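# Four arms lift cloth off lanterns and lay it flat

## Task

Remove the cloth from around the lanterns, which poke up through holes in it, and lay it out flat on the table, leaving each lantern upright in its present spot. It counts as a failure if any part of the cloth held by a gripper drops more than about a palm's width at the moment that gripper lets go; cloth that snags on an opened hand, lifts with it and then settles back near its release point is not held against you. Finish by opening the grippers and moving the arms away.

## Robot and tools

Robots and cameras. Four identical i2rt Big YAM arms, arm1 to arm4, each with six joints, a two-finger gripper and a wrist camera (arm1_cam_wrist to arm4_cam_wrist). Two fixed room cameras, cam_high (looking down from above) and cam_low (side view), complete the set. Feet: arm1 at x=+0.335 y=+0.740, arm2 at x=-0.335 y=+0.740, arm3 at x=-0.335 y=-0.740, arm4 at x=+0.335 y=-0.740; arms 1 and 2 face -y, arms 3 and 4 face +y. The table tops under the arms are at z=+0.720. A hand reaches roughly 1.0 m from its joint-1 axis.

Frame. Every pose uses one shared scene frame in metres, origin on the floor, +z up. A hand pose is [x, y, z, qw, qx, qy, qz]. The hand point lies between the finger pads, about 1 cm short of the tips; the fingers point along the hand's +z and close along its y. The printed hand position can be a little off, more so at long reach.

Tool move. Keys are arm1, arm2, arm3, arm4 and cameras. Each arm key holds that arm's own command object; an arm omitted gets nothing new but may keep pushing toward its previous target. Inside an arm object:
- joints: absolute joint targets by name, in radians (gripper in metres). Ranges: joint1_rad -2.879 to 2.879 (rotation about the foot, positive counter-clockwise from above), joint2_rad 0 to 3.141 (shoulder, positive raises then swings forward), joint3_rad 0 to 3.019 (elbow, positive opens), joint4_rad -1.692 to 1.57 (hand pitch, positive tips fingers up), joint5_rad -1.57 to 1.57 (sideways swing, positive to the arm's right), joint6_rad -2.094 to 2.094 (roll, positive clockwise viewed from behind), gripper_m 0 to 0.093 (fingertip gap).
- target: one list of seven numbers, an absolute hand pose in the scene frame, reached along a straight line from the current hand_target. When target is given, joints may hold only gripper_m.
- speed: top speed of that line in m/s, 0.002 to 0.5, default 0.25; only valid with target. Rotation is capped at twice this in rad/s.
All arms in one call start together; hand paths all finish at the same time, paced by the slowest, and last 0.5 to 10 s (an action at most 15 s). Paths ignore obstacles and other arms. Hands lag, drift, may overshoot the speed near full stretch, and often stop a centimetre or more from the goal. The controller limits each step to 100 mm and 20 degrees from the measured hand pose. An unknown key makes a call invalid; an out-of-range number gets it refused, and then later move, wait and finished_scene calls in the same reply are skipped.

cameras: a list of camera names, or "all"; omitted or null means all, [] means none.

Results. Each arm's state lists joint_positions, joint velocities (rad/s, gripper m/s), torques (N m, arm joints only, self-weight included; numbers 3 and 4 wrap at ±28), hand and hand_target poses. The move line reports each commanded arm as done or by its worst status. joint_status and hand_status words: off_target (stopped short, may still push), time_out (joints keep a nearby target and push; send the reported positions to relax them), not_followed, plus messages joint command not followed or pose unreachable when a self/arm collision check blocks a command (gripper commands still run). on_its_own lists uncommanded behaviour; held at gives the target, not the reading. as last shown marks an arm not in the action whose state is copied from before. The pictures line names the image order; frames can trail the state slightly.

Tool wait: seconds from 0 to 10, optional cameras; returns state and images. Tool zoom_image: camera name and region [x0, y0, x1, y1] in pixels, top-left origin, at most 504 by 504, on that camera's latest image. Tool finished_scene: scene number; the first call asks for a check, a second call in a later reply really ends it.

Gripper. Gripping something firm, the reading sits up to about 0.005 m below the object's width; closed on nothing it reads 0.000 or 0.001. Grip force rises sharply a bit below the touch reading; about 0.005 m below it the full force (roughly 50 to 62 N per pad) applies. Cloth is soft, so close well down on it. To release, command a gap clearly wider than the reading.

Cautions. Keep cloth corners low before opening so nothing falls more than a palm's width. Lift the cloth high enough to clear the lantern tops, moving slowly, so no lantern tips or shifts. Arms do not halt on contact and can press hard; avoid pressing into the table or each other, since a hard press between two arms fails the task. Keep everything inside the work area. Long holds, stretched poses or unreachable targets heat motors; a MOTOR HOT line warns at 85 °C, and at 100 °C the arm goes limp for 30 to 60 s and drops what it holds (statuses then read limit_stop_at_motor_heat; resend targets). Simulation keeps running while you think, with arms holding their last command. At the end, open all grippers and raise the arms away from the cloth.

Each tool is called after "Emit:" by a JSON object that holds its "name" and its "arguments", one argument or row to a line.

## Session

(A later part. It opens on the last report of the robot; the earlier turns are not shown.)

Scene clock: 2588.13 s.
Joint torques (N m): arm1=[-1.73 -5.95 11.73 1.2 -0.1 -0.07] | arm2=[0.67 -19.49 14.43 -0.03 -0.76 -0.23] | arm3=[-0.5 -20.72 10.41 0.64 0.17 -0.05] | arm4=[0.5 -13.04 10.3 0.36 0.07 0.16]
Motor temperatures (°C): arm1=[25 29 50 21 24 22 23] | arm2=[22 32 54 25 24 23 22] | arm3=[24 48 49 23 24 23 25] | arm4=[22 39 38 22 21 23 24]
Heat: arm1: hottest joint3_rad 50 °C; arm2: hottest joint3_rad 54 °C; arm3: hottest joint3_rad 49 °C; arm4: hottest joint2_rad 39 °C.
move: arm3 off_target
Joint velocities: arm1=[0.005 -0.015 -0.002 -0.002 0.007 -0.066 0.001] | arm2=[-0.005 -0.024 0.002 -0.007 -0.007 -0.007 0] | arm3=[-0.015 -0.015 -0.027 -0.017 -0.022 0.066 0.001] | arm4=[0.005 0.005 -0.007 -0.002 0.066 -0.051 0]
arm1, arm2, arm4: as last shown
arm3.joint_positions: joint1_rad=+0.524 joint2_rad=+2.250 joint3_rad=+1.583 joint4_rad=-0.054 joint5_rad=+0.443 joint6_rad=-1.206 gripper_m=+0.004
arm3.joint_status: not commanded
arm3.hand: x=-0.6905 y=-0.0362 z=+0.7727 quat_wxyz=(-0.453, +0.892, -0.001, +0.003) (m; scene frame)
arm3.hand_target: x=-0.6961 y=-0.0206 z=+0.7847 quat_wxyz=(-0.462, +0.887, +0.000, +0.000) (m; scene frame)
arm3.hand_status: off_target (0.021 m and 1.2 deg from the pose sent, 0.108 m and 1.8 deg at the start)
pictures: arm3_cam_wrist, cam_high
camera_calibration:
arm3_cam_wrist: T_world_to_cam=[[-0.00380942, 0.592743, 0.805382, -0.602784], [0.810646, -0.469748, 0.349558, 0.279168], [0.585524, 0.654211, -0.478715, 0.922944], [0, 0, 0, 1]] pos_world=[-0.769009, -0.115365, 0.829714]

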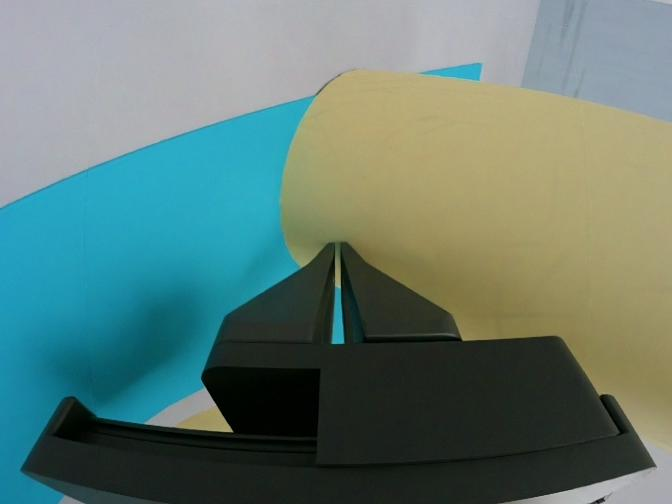

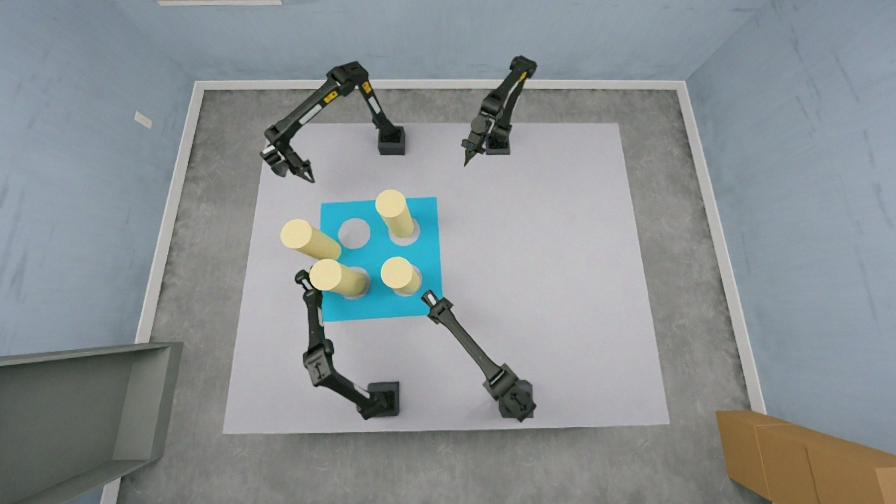

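Emit:
{"name": "move", "arguments": {
  "arm3": {"target": [-0.69, 0.083, 0.787, 0.45999, -0.88364, 0.07731, -0.04024], "speed": 0.08},
  "cameras": ["cam_high", "arm3_cam_wrist"]
}}

Emit:
{"name": "zoom_image", "arguments": {
  "camera": "cam_high",
  "region": [265, 180, 455, 332]
}}

Scene clock: 2598.07 s.
Joint torques (N m): arm1=[-1.73 -6.59 11.63 1.18 -0.1 -0.07] | arm2=[0.67 -19.49 14.37 -0.01 -0.76 -0.24] | arm3=[-0.56 -24.59 11.77 0.59 0.38 0.25] | arm4=[0.44 -13.04 10.3 0.35 0.07 0.17]
Motor temperatures (°C): arm1=[25 29 50 21 24 22 23] | arm2=[22 32 55 25 24 23 22] | arm3=[24 48 50 23 24 23 25] | arm4=[22 39 38 22 21 23 24]
Heat: arm1: hottest joint3_rad 50 °C; arm2: hottest joint3_rad 55 °C; arm3: hottest joint3_rad 50 °C; arm4: hottest joint2_rad 39 °C.
move: arm3 off_target
Joint velocities: arm1=[0.005 -0.005 0.002 0.012 0.066 -0.051 -0.001] | arm2=[-0.005 -0.005 -0.007 0.017 -0.007 -0.022 0] | arm3=[-0.024 -0.015 0.012 -0.012 0.022 -0.037 0] | arm4=[0.015 0.005 -0.012 0.007 -0.051 -0.037 -0.001]
arm1, arm2, arm4: as last shown
arm3.joint_positions: joint1_rad=+0.473 joint2_rad=+2.518 joint3_rad=+2.110 joint4_rad=-0.366 joint5_rad=+0.531 joint6_rad=-1.141 gripper_m=+0.004
arm3.joint_status: not commanded
arm3.hand: x=-0.6881 y=+0.0691 z=+0.7684 quat_wxyz=(-0.447, +0.891, -0.064, +0.049) (m; scene frame)
arm3.hand_target: x=-0.6911 y=+0.0831 z=+0.7862 quat_wxyz=(-0.461, +0.883, -0.077, +0.040) (m; scene frame)
arm3.hand_status: off_target (0.023 m and 2.5 deg from the pose sent, 0.120 m and 9.8 deg at the start)
pictures: arm3_cam_wrist, cam_high
camera_calibration:
arm3_cam_wrist: T_world_to_cam=[[0.0677945, 0.595127, 0.800767, -0.609139], [0.719435, -0.585241, 0.37404, 0.254586], [0.691243, 0.550742, -0.467831, 0.922089], [0, 0, 0, 1]] pos_world=[-0.779249, 0.00367518, 0.823935]

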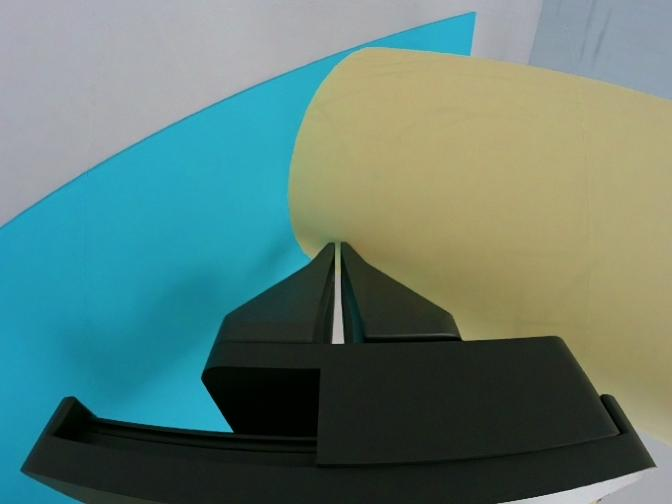

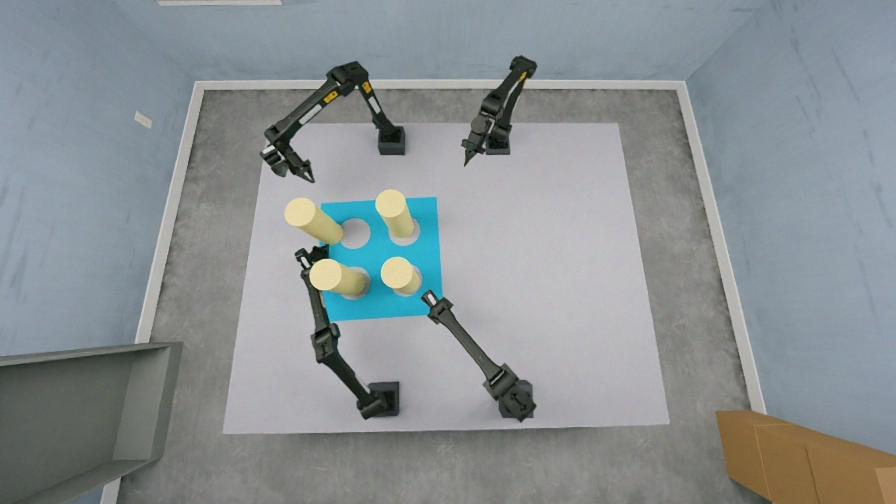

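Scaled by 2.653.

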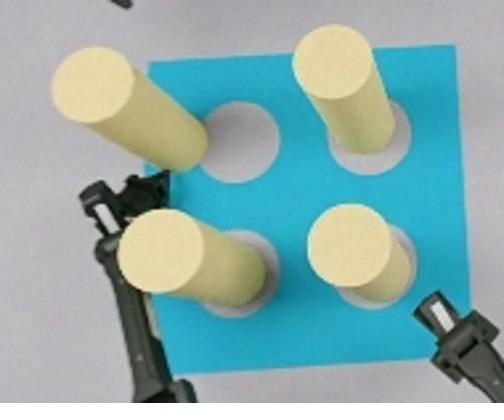

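Emit:
{"name": "move", "arguments": {
  "arm2": {"target": [-0.82, 0.20, 1.0, 0.38943, 0.47659, 0.74810, -0.24810], "speed": 0.2},
  "arm3": {"target": [-0.695, 0.02, 0.80, 0.45999, -0.88364, 0.07731, -0.04024], "speed": 0.1},
  "cameras": ["cam_high"]
}}

Scene clock: 2613.30 s.
Joint torques (N m): arm1=[-1.67 -6.83 11.7 1.22 -0.11 -0.05] | arm2=[-0.67 -25.41 14.65 0.87 -0.82 -0.25] | arm3=[0.32 -27.58 6.87 1.89 0.41 0.26] | arm4=[0.5 -12.98 10.29 0.36 0.06 0.16]
Motor temperatures (°C): arm1=[25 29 50 21 24 22 23] | arm2=[22 33 54 25 24 23 22] | arm3=[24 49 52 23 24 23 25] | arm4=[22 39 38 22 21 23 24]
Heat: arm1: hottest joint3_rad 50 °C; arm2: hottest joint3_rad 54 °C; arm3: hottest joint3_rad 52 °C; arm4: hottest joint2_rad 39 °C.
move: arm2 off_target; arm3 off_target
Joint velocities: arm1=[-0.005 -0.005 0.012 0.012 -0.022 0.022 0.002] | arm2=[-0.005 0.005 -0.007 0.002 0.022 -0.022 -0.001] | arm3=[0.005 0.005 -0.017 -0.007 0.022 -0.007 0] | arm4=[-0.015 -0.005 -0.012 -0.012 -0.007 0.022 -0.001]
arm1, arm4: as last shown
arm2.joint_positions: joint1_rad=-0.904 joint2_rad=+2.121 joint3_rad=+1.920 joint4_rad=-1.145 joint5_rad=-0.929 joint6_rad=-1.206 gripper_m=+0.004
arm2.joint_status: not commanded
arm2.hand: x=-0.8009 y=+0.2102 z=+0.9743 quat_wxyz=(-0.400, -0.492, -0.742, +0.216) (m; scene frame)
arm2.hand_target: x=-0.8191 y=+0.2043 z=+0.9989 quat_wxyz=(-0.390, -0.477, -0.748, +0.248) (m; scene frame)
arm2.hand_status: off_target (0.034 m and 4.3 deg from the pose sent, 0.213 m and 51.1 deg at the start)
arm3.joint_positions: joint1_rad=+0.509 joint2_rad=+2.399 joint3_rad=+1.880 joint4_rad=-0.303 joint5_rad=+0.565 joint6_rad=-1.103 gripper_m=+0.004
arm3.joint_status: not commanded
arm3.hand: x=-0.6862 y=+0.0151 z=+0.7645 quat_wxyz=(-0.437, +0.895, -0.065, +0.059) (m; scene frame)
arm3.hand_target: x=-0.6942 y=+0.0195 z=+0.8000 quat_wxyz=(-0.460, +0.884, -0.077, +0.040) (m; scene frame)
arm3.hand_status: off_target (0.037 m and 4.0 deg from the pose sent, 0.059 m and 2.5 deg at the start)
pictures: cam_high

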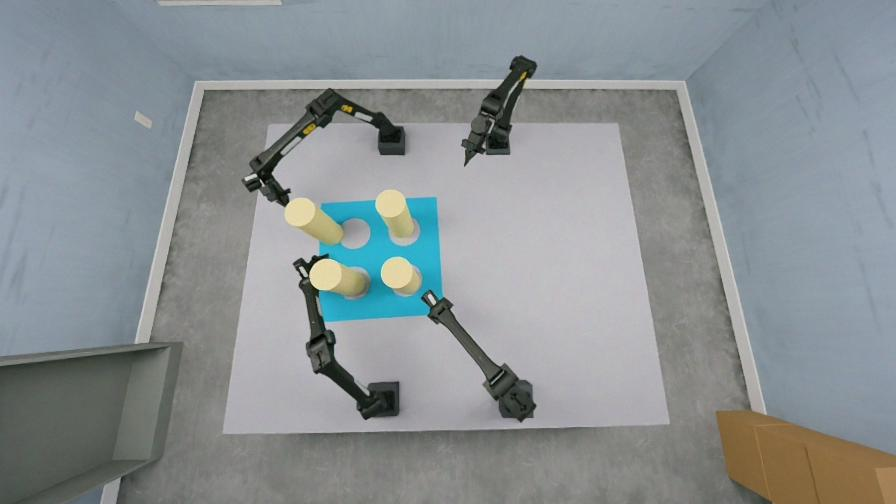

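Emit:
{"name": "move", "arguments": {
  "arm2": {"target": [-0.828, 0.115, 0.795, 0.38943, 0.47659, 0.74810, -0.24810], "speed": 0.2},
  "cameras": ["cam_high", "arm2_cam_wrist"]
}}

Emit:
{"name": "zoom_image", "arguments": {
  "camera": "cam_high",
  "region": [235, 170, 395, 298]
}}

Scene clock: 2617.60 s.
Joint torques (N m): arm1=[-1.79 -6.71 11.6 1.11 -0.1 -0.09] | arm2=[0.21 -29.68 13.57 1.44 -0.54 0] | arm3=[0.21 -27.63 6.94 1.89 0.41 0.23] | arm4=[0.5 -13.04 10.3 0.35 0.07 0.16]
Motor temperatures (°C): arm1=[25 29 50 21 24 22 23] | arm2=[22 33 53 25 24 23 22] | arm3=[24 51 51 23 24 23 25] | arm4=[22 39 38 22 21 23 24]
Heat: arm1: hottest joint3_rad 50 °C; arm2: hottest joint3_rad 53 °C; arm3: hottest joint2_rad 51 °C; arm4: hottest joint2_rad 39 °C.
move: arm2 off_target
Joint velocities: arm1=[-0.005 -0.005 0.007 -0.002 0.037 -0.022 0] | arm2=[-0.015 -0.024 -0.017 -0.002 0.051 0.007 0] | arm3=[-0.005 -0.005 0.002 -0.012 -0.022 0.022 -0.001] | arm4=[-0.005 -0.015 -0.012 0.007 0.051 -0.066 0.001]
arm1, arm4: as last shown
arm2.joint_positions: joint1_rad=-0.831 joint2_rad=+2.477 joint3_rad=+1.995 joint4_rad=-0.770 joint5_rad=-0.905 joint6_rad=-1.091 gripper_m=+0.004
arm2.joint_status: not commanded
arm2.hand: x=-0.8109 y=+0.1366 z=+0.7673 quat_wxyz=(-0.398, -0.492, -0.743, +0.217) (m; scene frame)
arm2.hand_target: x=-0.8261 y=+0.1186 z=+0.7958 quat_wxyz=(-0.390, -0.477, -0.748, +0.249) (m; scene frame)
arm2.hand_status: off_target (0.039 m and 4.1 deg from the pose sent, 0.205 m and 4.3 deg at the start)
arm3.joint_positions: joint1_rad=+0.509 joint2_rad=+2.399 joint3_rad=+1.880 joint4_rad=-0.303 joint5_rad=+0.565 joint6_rad=-1.102 gripper_m=+0.004
arm3.joint_status: not commanded
arm3.hand: x=-0.6862 y=+0.0151 z=+0.7645 quat_wxyz=(-0.437, +0.895, -0.065, +0.059) (m; scene frame)
arm3.hand_target: x=-0.6942 y=+0.0195 z=+0.8000 quat_wxyz=(-0.460, +0.884, -0.077, +0.040) (m; scene frame)
arm3.hand_status: not commanded
pictures: arm2_cam_wrist, cam_high
camera_calibration:
arm2_cam_wrist: T_world_to_cam=[[-0.902793, -0.423264, -0.0762456, -0.61253], [-0.3834, 0.872388, -0.303223, -0.193186], [0.194859, -0.244515, -0.949864, 1.04208], [0, 0, 0, 1]] pos_world=[-0.830114, 0.164076, 0.884553]

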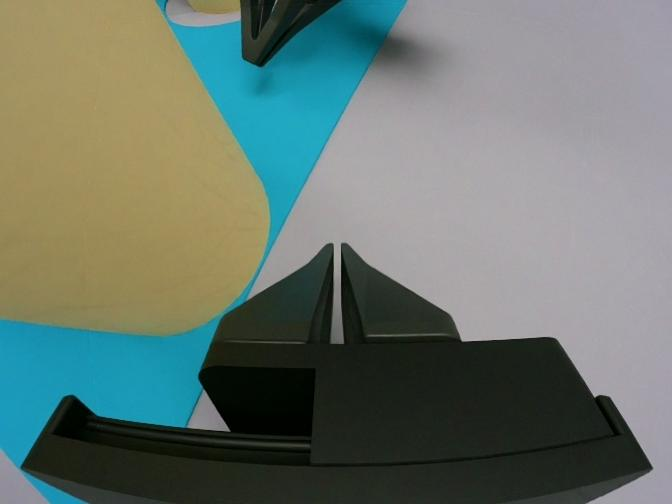

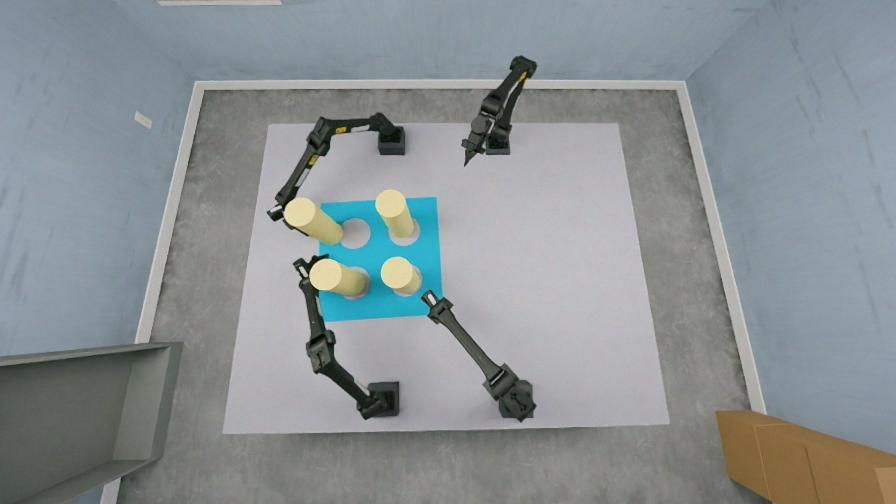

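Scaled by 3.150.

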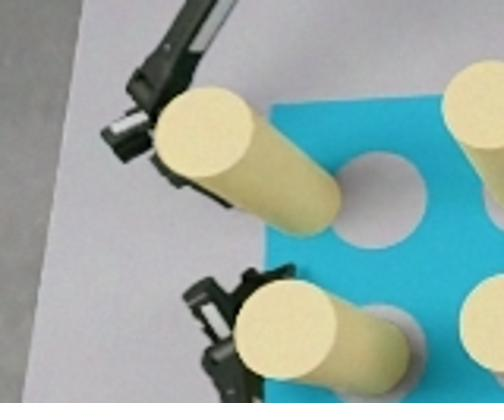

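Emit:
{"name": "move", "arguments": {
  "arm2": {"target": [-0.695, 0.114, 0.795, 0.38943, 0.47659, 0.74810, -0.24810], "speed": 0.08},
  "cameras": ["cam_high", "arm2_cam_wrist"]
}}

Emit:
{"name": "zoom_image", "arguments": {
  "camera": "cam_high",
  "region": [265, 180, 455, 332]
}}

Scene clock: 2626.63 s.
Joint torques (N m): arm1=[-1.96 -6.53 11.7 1.14 -0.07 -0.08] | arm2=[0.79 -28.28 7.21 1.81 -0.46 0.02] | arm3=[0.26 -27.63 6.94 1.87 0.42 0.22] | arm4=[0.5 -13.04 10.3 0.36 0.07 0.16]
Motor temperatures (°C): arm1=[25 29 50 21 24 22 23] | arm2=[22 34 52 25 24 23 22] | arm3=[24 53 50 23 24 23 25] | arm4=[22 39 38 22 21 23 24]
Heat: arm1: hottest joint3_rad 50 °C; arm2: hottest joint3_rad 52 °C; arm3: hottest joint2_rad 53 °C; arm4: hottest joint2_rad 39 °C.
move: arm2 off_target
Joint velocities: arm1=[-0.005 -0.015 -0.002 -0.002 -0.022 -0.095 0] | arm2=[-0.005 -0.005 0.022 0.007 0.022 -0.022 -0.001] | arm3=[0.005 -0.005 0.012 -0.007 0.007 0.022 0] | arm4=[-0.024 0.005 0.012 -0.002 0.022 -0.051 0]
arm1.joint_positions: joint1_rad=-0.543 joint2_rad=+1.206 joint3_rad=+1.488 joint4_rad=-0.995 joint5_rad=+0.005 joint6_rad=-0.078 gripper_m=+0.000
arm1.joint_status: not commanded
arm1.hand: x=+0.0826 y=+0.3121 z=+1.2000 quat_wxyz=(-0.195, -0.769, -0.481, +0.374) (m; scene frame)
arm1.hand_target: x=+0.0815 y=+0.3156 z=+1.2087 quat_wxyz=(-0.196, -0.765, -0.482, +0.381) (m; scene frame)
arm1.hand_status: not commanded
arm2.joint_positions: joint1_rad=-0.688 joint2_rad=+2.265 joint3_rad=+1.599 joint4_rad=-0.388 joint5_rad=-0.841 joint6_rad=-0.898 gripper_m=+0.004
arm2.joint_status: not commanded
arm2.hand: x=-0.6952 y=+0.1152 z=+0.7831 quat_wxyz=(-0.391, -0.480, -0.749, +0.237) (m; scene frame)
arm2.hand_target: x=-0.6953 y=+0.1126 z=+0.7957 quat_wxyz=(-0.389, -0.477, -0.748, +0.248) (m; scene frame)
arm2.hand_status: off_target (0.012 m and 1.3 deg from the pose sent, 0.121 m and 4.1 deg at the start)
arm3: as last shown
arm4.joint_positions: joint1_rad=+0.739 joint2_rad=+2.000 joint3_rad=+1.542 joint4_rad=-1.121 joint5_rad=-0.003 joint6_rad=-0.149 gripper_m=+0.080
arm4.joint_status: not commanded
arm4.hand: x=-0.0417 y=-0.2972 z=+0.8636 quat_wxyz=(+0.000, +0.936, -0.351, +0.000) (m; scene frame)
arm4.hand_target: x=-0.0448 y=-0.2944 z=+0.8661 quat_wxyz=(-0.003, +0.934, -0.356, -0.003) (m; scene frame)
arm4.hand_status: not commanded
pictures: arm2_cam_wrist, cam_high
camera_calibration:
arm2_cam_wrist: T_world_to_cam=[[-0.903181, -0.428387, -0.0273476, -0.55382], [-0.399213, 0.861673, -0.313285, -0.127314], [0.157772, -0.272036, -0.949265, 1.0062], [0, 0, 0, 1]] pos_world=[-0.709776, 0.146177, 0.900121]

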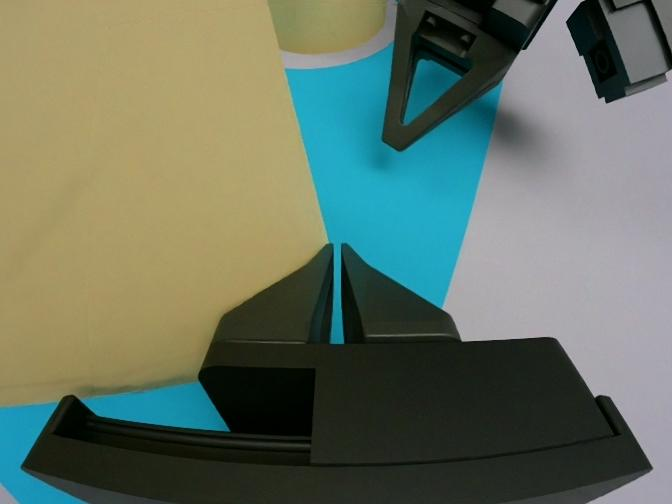

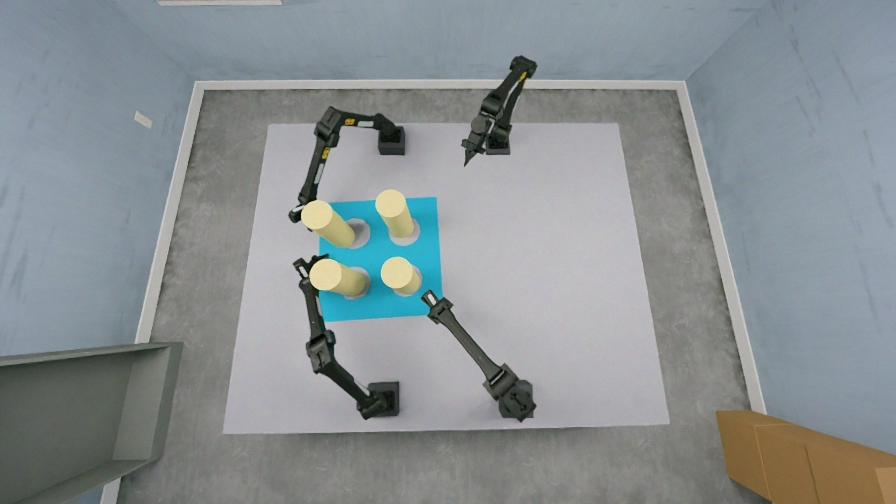

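Scaled by 2.653.

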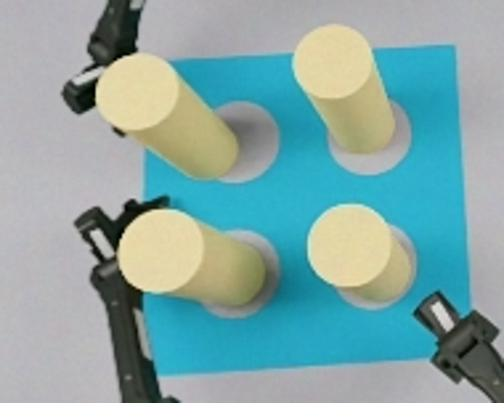

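Emit:
{"name": "move", "arguments": {
  "arm2": {"target": [-0.775, 0.15, 0.83, 0.38943, 0.47659, 0.74810, -0.24810], "speed": 0.12},
  "arm3": {"target": [-0.682, 0.063, 0.80, 0.46087, -0.88533, 0.05438, -0.02831], "speed": 0.06},
  "cameras": ["cam_high", "arm2_cam_wrist", "arm3_cam_wrist"]
}}

Emit:
{"name": "zoom_image", "arguments": {
  "camera": "cam_high",
  "region": [285, 185, 385, 265]
}}

Scene clock: 2643.57 s.
Joint torques (N m): arm1=[-1.96 -6.83 11.74 1.16 -0.08 -0.06] | arm2=[0.62 -26.64 12.63 0.39 -0.77 -0.19] | arm3=[-0.26 -23.71 11.04 1.43 0.2 -0.04] | arm4=[0.5 -13.04 10.3 0.35 0.06 0.17]
Motor temperatures (°C): arm1=[25 29 50 21 24 22 23] | arm2=[22 35 48 25 23 23 22] | arm3=[24 55 49 23 24 23 25] | arm4=[22 39 38 22 21 23 24]
Heat: arm1: hottest joint3_rad 50 °C; arm2: hottest joint3_rad 48 °C; arm3: hottest joint2_rad 55 °C; arm4: hottest joint2_rad 39 °C.
move: arm2 off_target; arm3 off_target
Joint velocities: arm1=[-0.005 -0.005 0.017 -0.012 0.022 -0.066 -0.001] | arm2=[-0.005 -0.015 -0.002 -0.012 0.037 -0.007 0.001] | arm3=[-0.024 -0.005 -0.022 -0.002 0.022 -0.037 0] | arm4=[-0.005 0.005 -0.002 -0.007 -0.007 0.022 0]
arm1, arm4: as last shown
arm2.joint_positions: joint1_rad=-0.813 joint2_rad=+2.264 joint3_rad=+1.696 joint4_rad=-0.629 joint5_rad=-0.893 joint6_rad=-1.048 gripper_m=+0.004
arm2.joint_status: not commanded
arm2.hand: x=-0.7623 y=+0.1646 z=+0.8082 quat_wxyz=(-0.394, -0.492, -0.743, +0.228) (m; scene frame)
arm2.hand_target: x=-0.7741 y=+0.1516 z=+0.8302 quat_wxyz=(-0.389, -0.477, -0.748, +0.249) (m; scene frame)
arm2.hand_status: off_target (0.029 m and 3.0 deg from the pose sent, 0.099 m and 1.3 deg at the start)
arm3.joint_positions: joint1_rad=+0.466 joint2_rad=+2.415 joint3_rad=+1.948 joint4_rad=-0.303 joint5_rad=+0.495 joint6_rad=-1.158 gripper_m=+0.004
arm3.joint_status: not commanded
arm3.hand: x=-0.6753 y=+0.0462 z=+0.7815 quat_wxyz=(-0.443, +0.894, -0.053, +0.038) (m; scene frame)
arm3.hand_target: x=-0.6819 y=+0.0618 z=+0.8004 quat_wxyz=(-0.461, +0.885, -0.054, +0.028) (m; scene frame)
arm3.hand_status: off_target (0.026 m and 2.6 deg from the pose sent, 0.060 m and 4.8 deg at the start)
pictures: arm2_cam_wrist, arm3_cam_wrist, cam_high
camera_calibration:
arm2_cam_wrist: T_world_to_cam=[[-0.908658, -0.413713, -0.0564192, -0.575747], [-0.378484, 0.873167, -0.30713, -0.17982], [0.176327, -0.257722, -0.949994, 1.06639], [0, 0, 0, 1]] pos_world=[-0.779249, 0.193651, 0.925354]
arm3_cam_wrist: T_world_to_cam=[[0.0585305, 0.605855, 0.793419, -0.607821], [0.740672, -0.559226, 0.372386, 0.241575], [0.669313, 0.565867, -0.481472, 0.927154], [0, 0, 0, 1]] pos_world=[-0.763908, -0.0212994, 0.838696]

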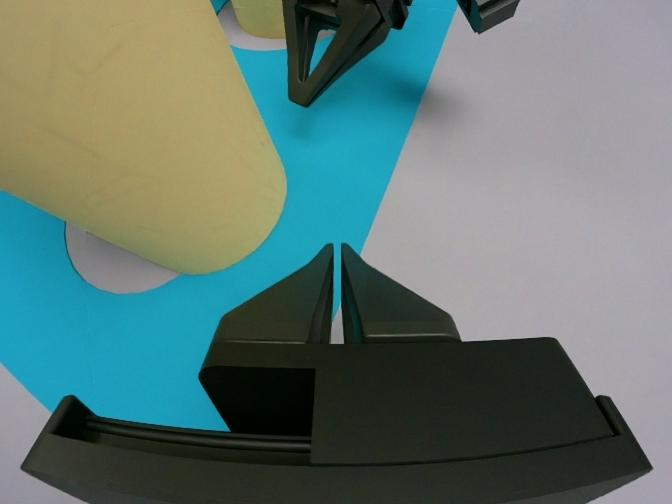

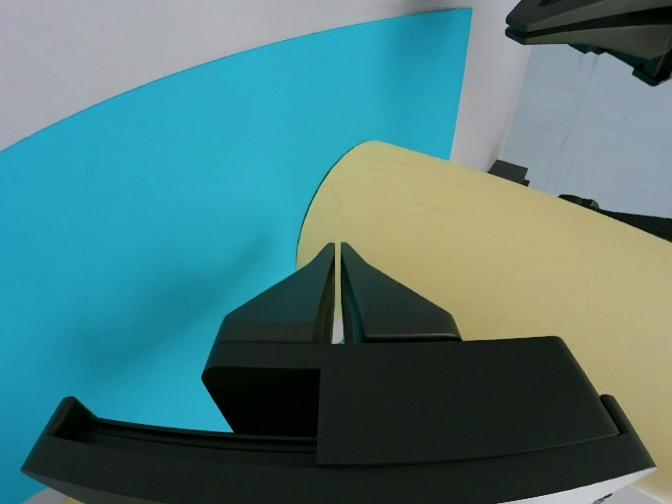

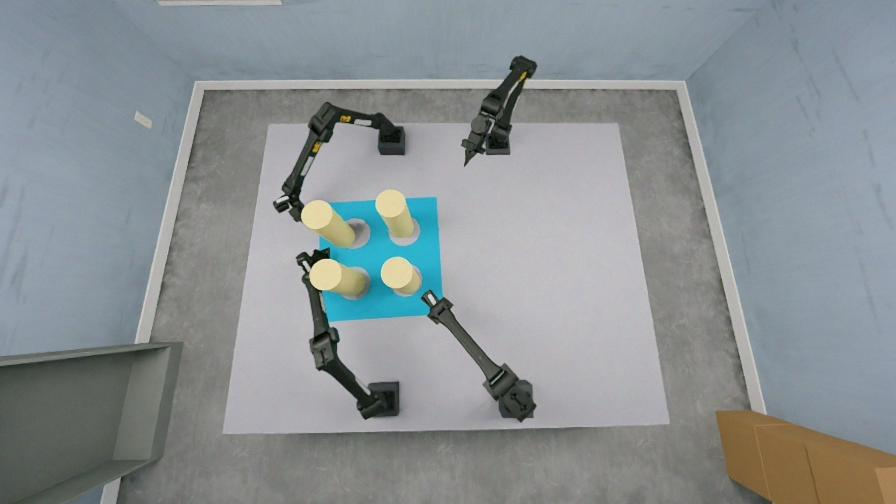

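Scaled by 5.040.

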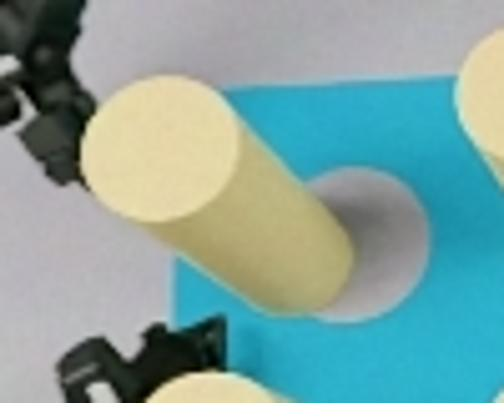

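Emit:
{"name": "move", "arguments": {
  "arm3": {"target": [-0.629, 0.120, 0.80, 0.46087, -0.88533, 0.05438, -0.02831], "speed": 0.06},
  "cameras": ["cam_high", "arm2_cam_wrist"]
}}

Emit:
{"name": "zoom_image", "arguments": {
  "camera": "cam_high",
  "region": [285, 185, 385, 265]
}}

Scene clock: 2651.77 s.
Joint torques (N m): arm1=[-1.96 -6.83 11.73 1.05 -0.12 -0.06] | arm2=[0.67 -26.87 12.62 0.38 -0.76 -0.2] | arm3=[-0.09 -24.53 11.86 0.69 0.17 -0.06] | arm4=[0.5 -12.98 10.3 0.35 0.07 0.16]
Motor temperatures (°C): arm1=[25 29 50 21 24 22 23] | arm2=[22 36 48 25 24 23 22] | arm3=[24 56 50 23 24 23 25] | arm4=[22 39 38 22 21 23 24]
Heat: arm1: hottest joint3_rad 50 °C; arm2: hottest joint3_rad 48 °C; arm3: hottest joint2_rad 56 °C; arm4: hottest joint2_rad 39 °C.
move: arm3 off_target
Joint velocities: arm1=[-0.005 0.005 -0.007 -0.002 -0.051 -0.051 0] | arm2=[-0.024 -0.024 -0.007 0.007 0.022 0.051 -0.001] | arm3=[0.005 0.005 -0.002 0.017 0.007 -0.066 0] | arm4=[-0.005 0.005 -0.002 -0.017 -0.007 0.066 0]
arm1, arm4: as last shown
arm2.joint_positions: joint1_rad=-0.813 joint2_rad=+2.264 joint3_rad=+1.696 joint4_rad=-0.629 joint5_rad=-0.893 joint6_rad=-1.049 gripper_m=+0.004
arm2.joint_status: not commanded
arm2.hand: x=-0.7623 y=+0.1646 z=+0.8082 quat_wxyz=(-0.394, -0.491, -0.743, +0.228) (m; scene frame)
arm2.hand_target: x=-0.7741 y=+0.1516 z=+0.8302 quat_wxyz=(-0.389, -0.477, -0.748, +0.248) (m; scene frame)
arm2.hand_status: not commanded
arm3.joint_positions: joint1_rad=+0.373 joint2_rad=+2.499 joint3_rad=+2.105 joint4_rad=-0.326 joint5_rad=+0.423 joint6_rad=-1.226 gripper_m=+0.004
arm3.joint_status: not commanded
arm3.hand: x=-0.6266 y=+0.1058 z=+0.7838 quat_wxyz=(-0.449, +0.891, -0.055, +0.032) (m; scene frame)
arm3.hand_target: x=-0.6299 y=+0.1193 z=+0.8000 quat_wxyz=(-0.462, +0.885, -0.054, +0.028) (m; scene frame)
arm3.hand_status: off_target (0.022 m and 1.5 deg from the pose sent, 0.089 m and 2.6 deg at the start)
pictures: arm2_cam_wrist, cam_high
camera_calibration:
arm2_cam_wrist: T_world_to_cam=[[-0.908581, -0.413924, -0.0561108, -0.575903], [-0.378764, 0.87304, -0.307145, -0.18], [0.176122, -0.257813, -0.950007, 1.06626], [0, 0, 0, 1]] pos_world=[-0.779224, 0.193663, 0.925355]

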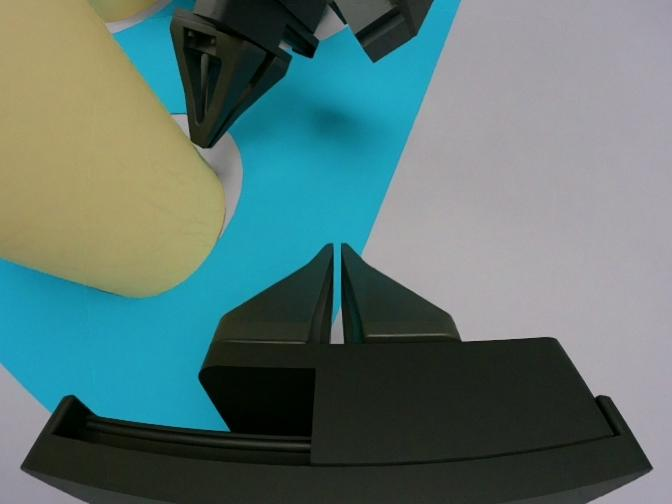

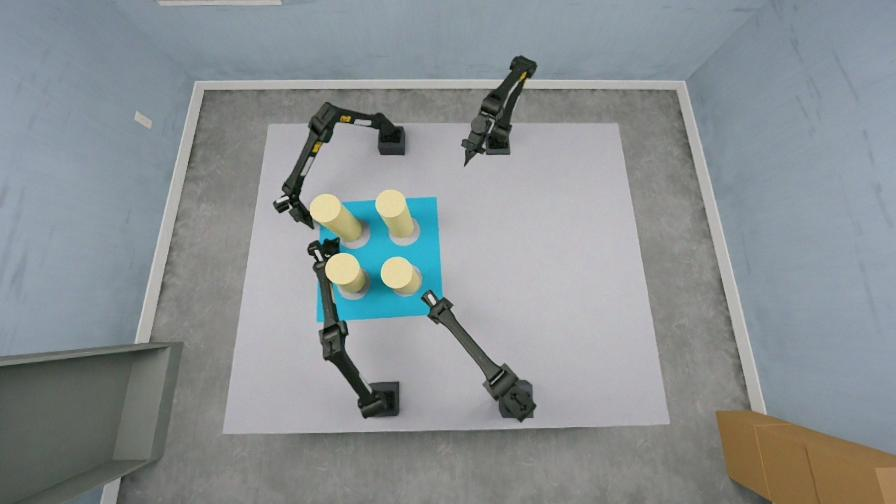

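Scaled by 5.040.

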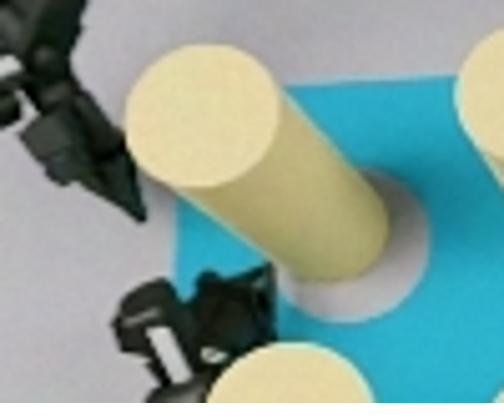

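Emit:
{"name": "zoom_image", "arguments": {
  "camera": "cam_high",
  "region": [265, 180, 455, 332]
}}

Emit:
{"name": "move", "arguments": {
  "cameras": ["cam_low", "arm3_cam_wrist"]
}}

Emit:
{"name": "zoom_image", "arguments": {
  "camera": "cam_low",
  "region": [360, 160, 560, 320]
}}

Scaled by 2.653.

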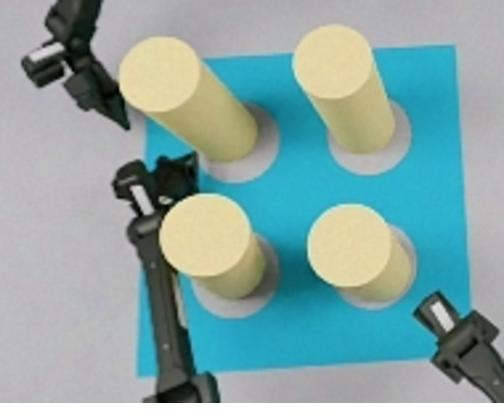

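Scene clock: 2653.73 s.
Joint torques (N m): arm1=[-1.67 -7.3 11.67 1.07 -0.11 -0.08] | arm2=[0.67 -26.7 12.6 0.38 -0.77 -0.18] | arm3=[-0.26 -24.41 11.89 0.66 0.16 -0.05] | arm4=[0.44 -12.98 10.3 0.35 0.07 0.16]
Motor temperatures (°C): arm1=[25 29 50 21 24 22 23] | arm2=[22 36 48 25 24 23 22] | arm3=[24 56 50 23 24 23 25] | arm4=[22 39 38 22 21 23 24]
Heat: arm1: hottest joint3_rad 50 °C; arm2: hottest joint3_rad 48 °C; arm3: hottest joint2_rad 56 °C; arm4: hottest joint2_rad 39 °C.
Joint velocities: arm1=[-0.005 -0.015 0.007 -0.007 -0.051 -0.007 -0.001] | arm2=[-0.005 -0.015 -0.007 0.007 0.066 0.007 0.001] | arm3=[-0.015 -0.015 0.002 -0.007 -0.022 0.037 0] | arm4=[0.015 -0.005 0.012 -0.007 0.037 -0.037 -0.001]
arm1.joint_positions: joint1_rad=-0.543 joint2_rad=+1.206 joint3_rad=+1.488 joint4_rad=-0.995 joint5_rad=+0.005 joint6_rad=-0.078 gripper_m=+0.000
arm1.joint_status: not commanded
arm1.hand: x=+0.0826 y=+0.3121 z=+1.2000 quat_wxyz=(-0.195, -0.769, -0.481, +0.374) (m; scene frame)
arm1.hand_target: x=+0.0815 y=+0.3156 z=+1.2087 quat_wxyz=(-0.196, -0.765, -0.482, +0.381) (m; scene frame)
arm1.hand_status: not commanded
arm2.joint_positions: joint1_rad=-0.813 joint2_rad=+2.264 joint3_rad=+1.696 joint4_rad=-0.629 joint5_rad=-0.893 joint6_rad=-1.049 gripper_m=+0.004
arm2.joint_status: not commanded
arm2.hand: x=-0.7623 y=+0.1645 z=+0.8082 quat_wxyz=(-0.394, -0.491, -0.743, +0.228) (m; scene frame)
arm2.hand_target: x=-0.7741 y=+0.1516 z=+0.8303 quat_wxyz=(-0.390, -0.477, -0.748, +0.249) (m; scene frame)
arm2.hand_status: not commanded
arm3.joint_positions: joint1_rad=+0.373 joint2_rad=+2.499 joint3_rad=+2.105 joint4_rad=-0.327 joint5_rad=+0.423 joint6_rad=-1.227 gripper_m=+0.004
arm3.joint_status: not commanded
arm3.hand: x=-0.6266 y=+0.1058 z=+0.7840 quat_wxyz=(-0.449, +0.891, -0.055, +0.032) (m; scene frame)
arm3.hand_target: x=-0.6299 y=+0.1193 z=+0.8000 quat_wxyz=(-0.462, +0.885, -0.054, +0.028) (m; scene frame)
arm3.hand_status: off_target (0.022 m and 1.5 deg from the pose sent, 0.089 m and 2.6 deg at the start)
arm4.joint_positions: joint1_rad=+0.739 joint2_rad=+2.000 joint3_rad=+1.542 joint4_rad=-1.121 joint5_rad=-0.003 joint6_rad=-0.149 gripper_m=+0.080
arm4.joint_status: not commanded
arm4.hand: x=-0.0417 y=-0.2972 z=+0.8636 quat_wxyz=(+0.000, +0.936, -0.351, +0.000) (m; scene frame)
arm4.hand_target: x=-0.0448 y=-0.2944 z=+0.8661 quat_wxyz=(-0.003, +0.934, -0.356, -0.003) (m; scene frame)
arm4.hand_status: not commanded
pictures: arm3_cam_wrist, cam_low
camera_calibration:
arm3_cam_wrist: T_world_to_cam=[[0.066725, 0.593557, 0.802021, -0.649102], [0.745963, -0.563501, 0.354973, 0.255319], [0.662636, 0.574592, -0.480371, 0.856056], [0, 0, 0, 1]] pos_world=[-0.714401, 0.0372686, 0.841187]

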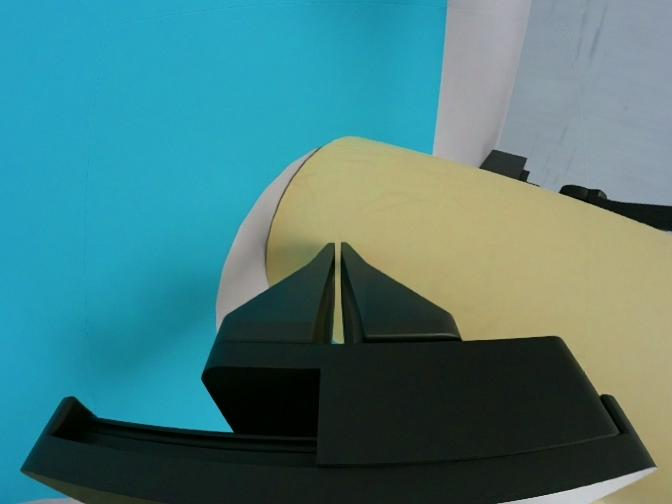

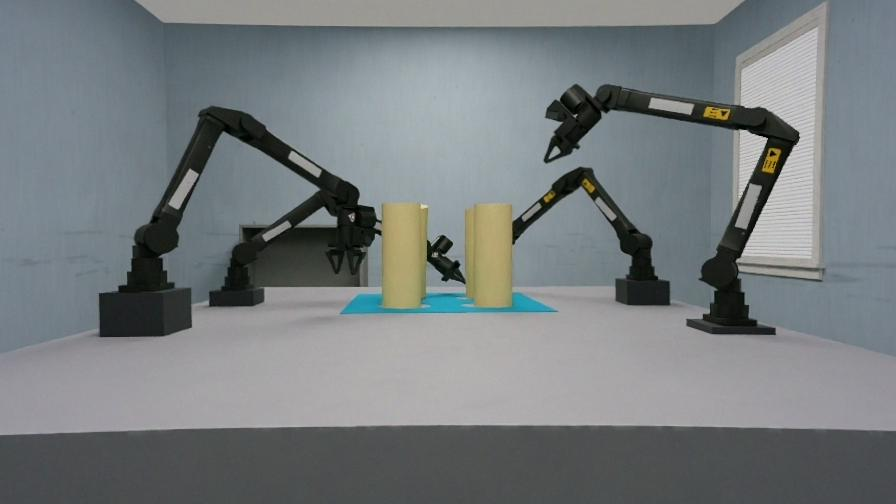

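Scaled by 2.520.

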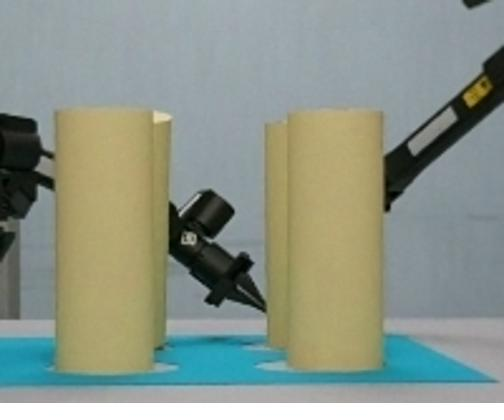

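Emit:
{"name": "move", "arguments": {
  "arm3": {"target": [-0.682, 0.060, 0.80, 0.46087, -0.88533, 0.05438, -0.02831], "speed": 0.025},
  "cameras": ["cam_high", "cam_low"]
}}

Emit:
{"name": "zoom_image", "arguments": {
  "camera": "cam_high",
  "region": [265, 180, 455, 332]
}}

Scene clock: 2662.37 s.
Joint torques (N m): arm1=[-2.14 -6.83 11.67 0.98 -0.13 -0.06] | arm2=[0.62 -26.81 12.63 0.36 -0.75 -0.19] | arm3=[0.21 -28.81 7.1 1.96 0.38 0.25] | arm4=[0.5 -13.04 10.3 0.35 0.06 0.16]
Motor temperatures (°C): arm1=[25 29 50 21 24 22 23] | arm2=[22 36 47 25 24 23 22] | arm3=[24 56 50 23 24 23 25] | arm4=[22 39 38 22 21 23 24]
Heat: arm1: hottest joint3_rad 50 °C; arm2: hottest joint3_rad 47 °C; arm3: hottest joint2_rad 56 °C; arm4: hottest joint2_rad 39 °C.
move: arm3 off_target
Joint velocities: arm1=[-0.005 0.015 0.002 -0.012 0.007 -0.022 0] | arm2=[-0.005 -0.024 0.002 -0.002 -0.037 -0.022 0] | arm3=[-0.015 -0.005 -0.017 -0.012 0.037 -0.066 -0.001] | arm4=[-0.034 -0.015 0.002 -0.002 -0.037 0.022 0]
arm1, arm4: as last shown
arm2.joint_positions: joint1_rad=-0.813 joint2_rad=+2.264 joint3_rad=+1.696 joint4_rad=-0.629 joint5_rad=-0.893 joint6_rad=-1.049 gripper_m=+0.004
arm2.joint_status: not commanded
arm2.hand: x=-0.7623 y=+0.1645 z=+0.8082 quat_wxyz=(-0.394, -0.491, -0.743, +0.228) (m; scene frame)
arm2.hand_target: x=-0.7741 y=+0.1516 z=+0.8303 quat_wxyz=(-0.390, -0.477, -0.748, +0.248) (m; scene frame)
arm2.hand_status: not commanded
arm3.joint_positions: joint1_rad=+0.459 joint2_rad=+2.465 joint3_rad=+1.991 joint4_rad=-0.313 joint5_rad=+0.489 joint6_rad=-1.183 gripper_m=+0.004
arm3.joint_status: not commanded
arm3.hand: x=-0.6727 y=+0.0538 z=+0.7591 quat_wxyz=(-0.434, +0.898, -0.042, +0.047) (m; scene frame)
arm3.hand_target: x=-0.6808 y=+0.0593 z=+0.7996 quat_wxyz=(-0.460, +0.886, -0.054, +0.028) (m; scene frame)
arm3.hand_status: off_target (0.042 m and 4.2 deg from the pose sent, 0.074 m and 1.5 deg at the start)
pictures: cam_high, cam_low

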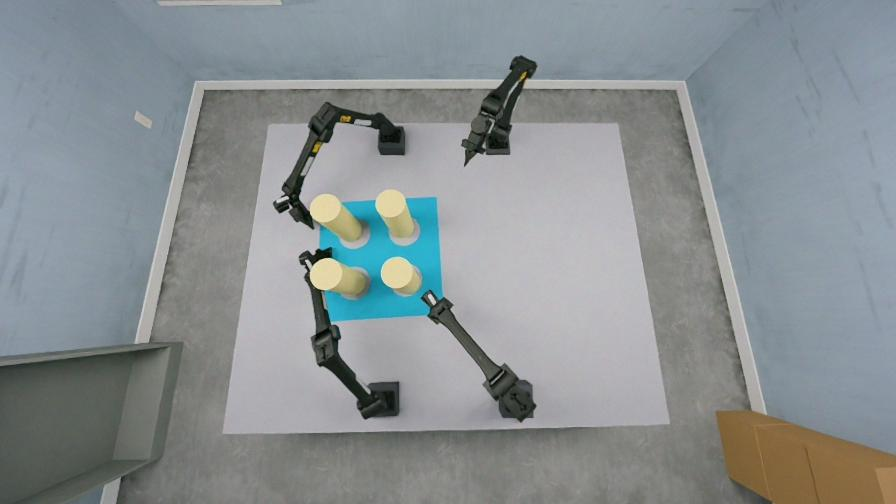

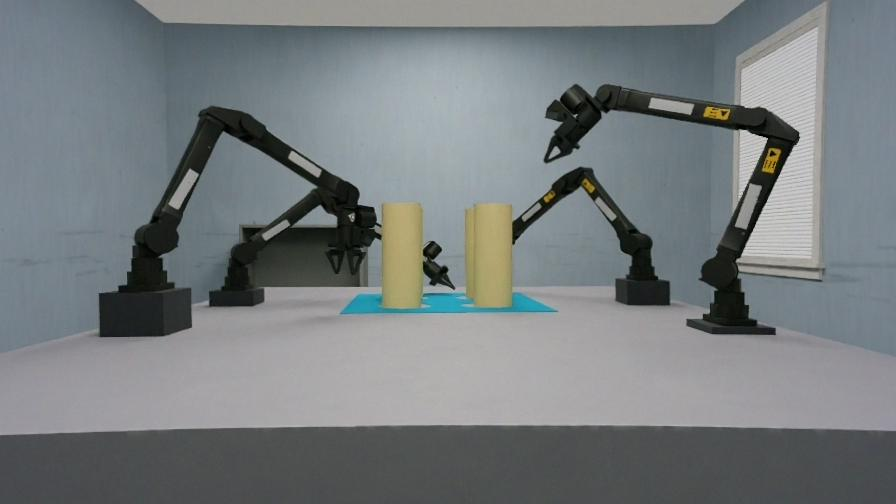

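Scaled by 2.653.

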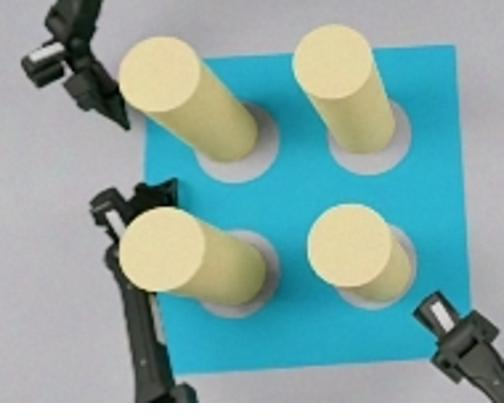

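Emit:
{"name": "move", "arguments": {
  "arm2": {"target": [-0.645, 0.255, 0.815, 0.38943, 0.47659, 0.74810, -0.24810], "speed": 0.12},
  "arm3": {"target": [-0.705, -0.10, 0.86, 0.46087, -0.88533, 0.05438, -0.02831], "speed": 0.12},
  "cameras": ["cam_high", "arm2_cam_wrist"]
}}

Emit:
{"name": "zoom_image", "arguments": {
  "camera": "cam_high",
  "region": [265, 180, 455, 332]
}}

Scene clock: 2681.37 s.
Joint torques (N m): arm1=[-1.38 -6.77 11.55 1.05 -0.09 -0.08] | arm2=[1.38 -21.6 6.32 1.59 -0.49 0.03] | arm3=[-0.15 -22.65 6.72 1.73 0.43 0.25] | arm4=[0.5 -12.98 10.3 0.35 0.07 0.16]
Motor temperatures (°C): arm1=[25 29 50 21 24 22 23] | arm2=[22 37 46 25 24 23 22] | arm3=[24 59 48 23 24 23 25] | arm4=[22 39 38 22 21 23 24]
Heat: arm1: hottest joint3_rad 50 °C; arm2: hottest joint3_rad 46 °C; arm3: hottest joint2_rad 59 °C; arm4: hottest joint2_rad 39 °C.
move: arm2 done; arm3 off_target
Joint velocities: arm1=[-0.005 -0.005 0.007 0.007 0.037 0.066 0.001] | arm2=[0.005 -0.005 0.002 -0.002 0.022 -0.037 0] | arm3=[0.005 -0.015 0.002 0.007 0.022 0.007 0] | arm4=[-0.005 -0.005 -0.002 0.002 -0.051 0.022 -0.001]
arm1.joint_positions: joint1_rad=-0.543 joint2_rad=+1.206 joint3_rad=+1.488 joint4_rad=-0.995 joint5_rad=+0.005 joint6_rad=-0.079 gripper_m=+0.000
arm1.joint_status: not commanded
arm1.hand: x=+0.0826 y=+0.3121 z=+1.2000 quat_wxyz=(-0.195, -0.769, -0.481, +0.374) (m; scene frame)
arm1.hand_target: x=+0.0815 y=+0.3156 z=+1.2087 quat_wxyz=(-0.196, -0.765, -0.482, +0.381) (m; scene frame)
arm1.hand_status: not commanded
arm2.joint_positions: joint1_rad=-0.793 joint2_rad=+1.964 joint3_rad=+1.123 joint4_rad=-0.314 joint5_rad=-0.889 joint6_rad=-1.033 gripper_m=+0.004
arm2.joint_status: not commanded
arm2.hand: x=-0.6457 y=+0.2576 z=+0.8084 quat_wxyz=(-0.391, -0.481, -0.747, +0.240) (m; scene frame)
arm2.hand_target: x=-0.6437 y=+0.2538 z=+0.8164 quat_wxyz=(-0.389, -0.477, -0.748, +0.248) (m; scene frame)
arm2.hand_status: done (0.007 m and 1.1 deg from the pose sent, 0.148 m and 3.0 deg at the start)
arm3.joint_positions: joint1_rad=+0.617 joint2_rad=+2.073 joint3_rad=+1.492 joint4_rad=-0.248 joint5_rad=+0.600 joint6_rad=-1.062 gripper_m=+0.004
arm3.joint_status: not commanded
arm3.hand: x=-0.7020 y=-0.1033 z=+0.8382 quat_wxyz=(-0.444, +0.894, -0.040, +0.043) (m; scene frame)
arm3.hand_target: x=-0.7031 y=-0.1003 z=+0.8603 quat_wxyz=(-0.460, +0.886, -0.054, +0.029) (m; scene frame)
arm3.hand_status: off_target (0.022 m and 3.2 deg from the pose sent, 0.187 m and 4.2 deg at the start)
arm4: as last shown
pictures: arm2_cam_wrist, cam_high
camera_calibration:
arm2_cam_wrist: T_world_to_cam=[[-0.905671, -0.423156, -0.0264235, -0.451209], [-0.393882, 0.862805, -0.316897, -0.216251], [0.156895, -0.276597, -0.948092, 1.06086], [0, 0, 0, 1]] pos_world=[-0.660267, 0.28908, 0.925339]

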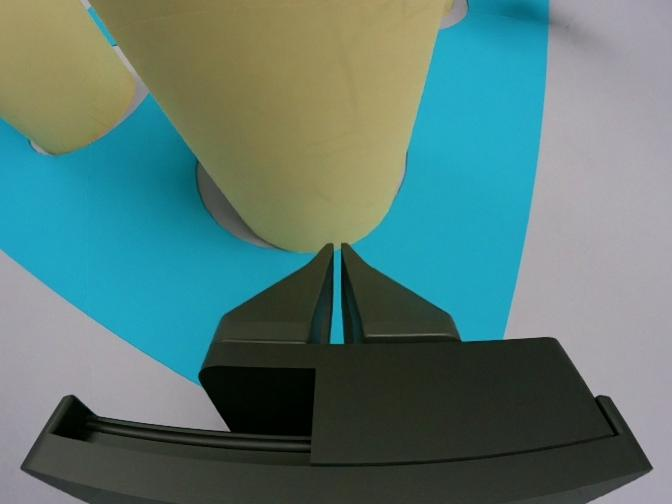

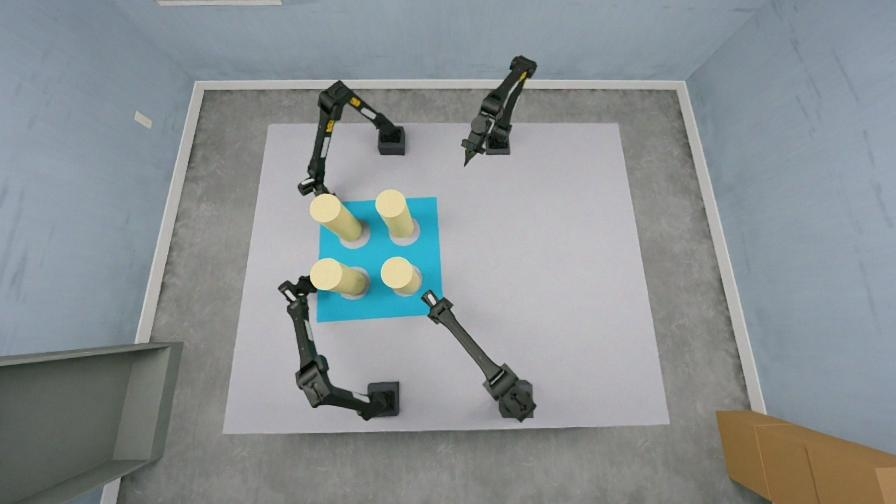

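Scaled by 2.653.

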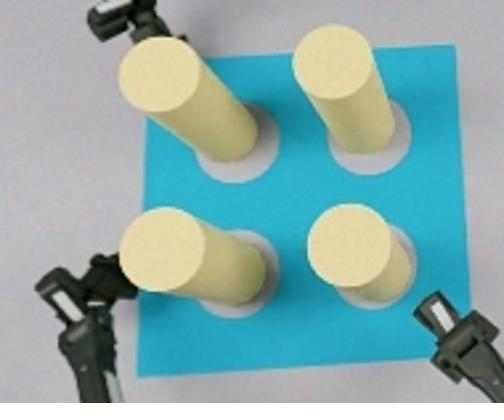

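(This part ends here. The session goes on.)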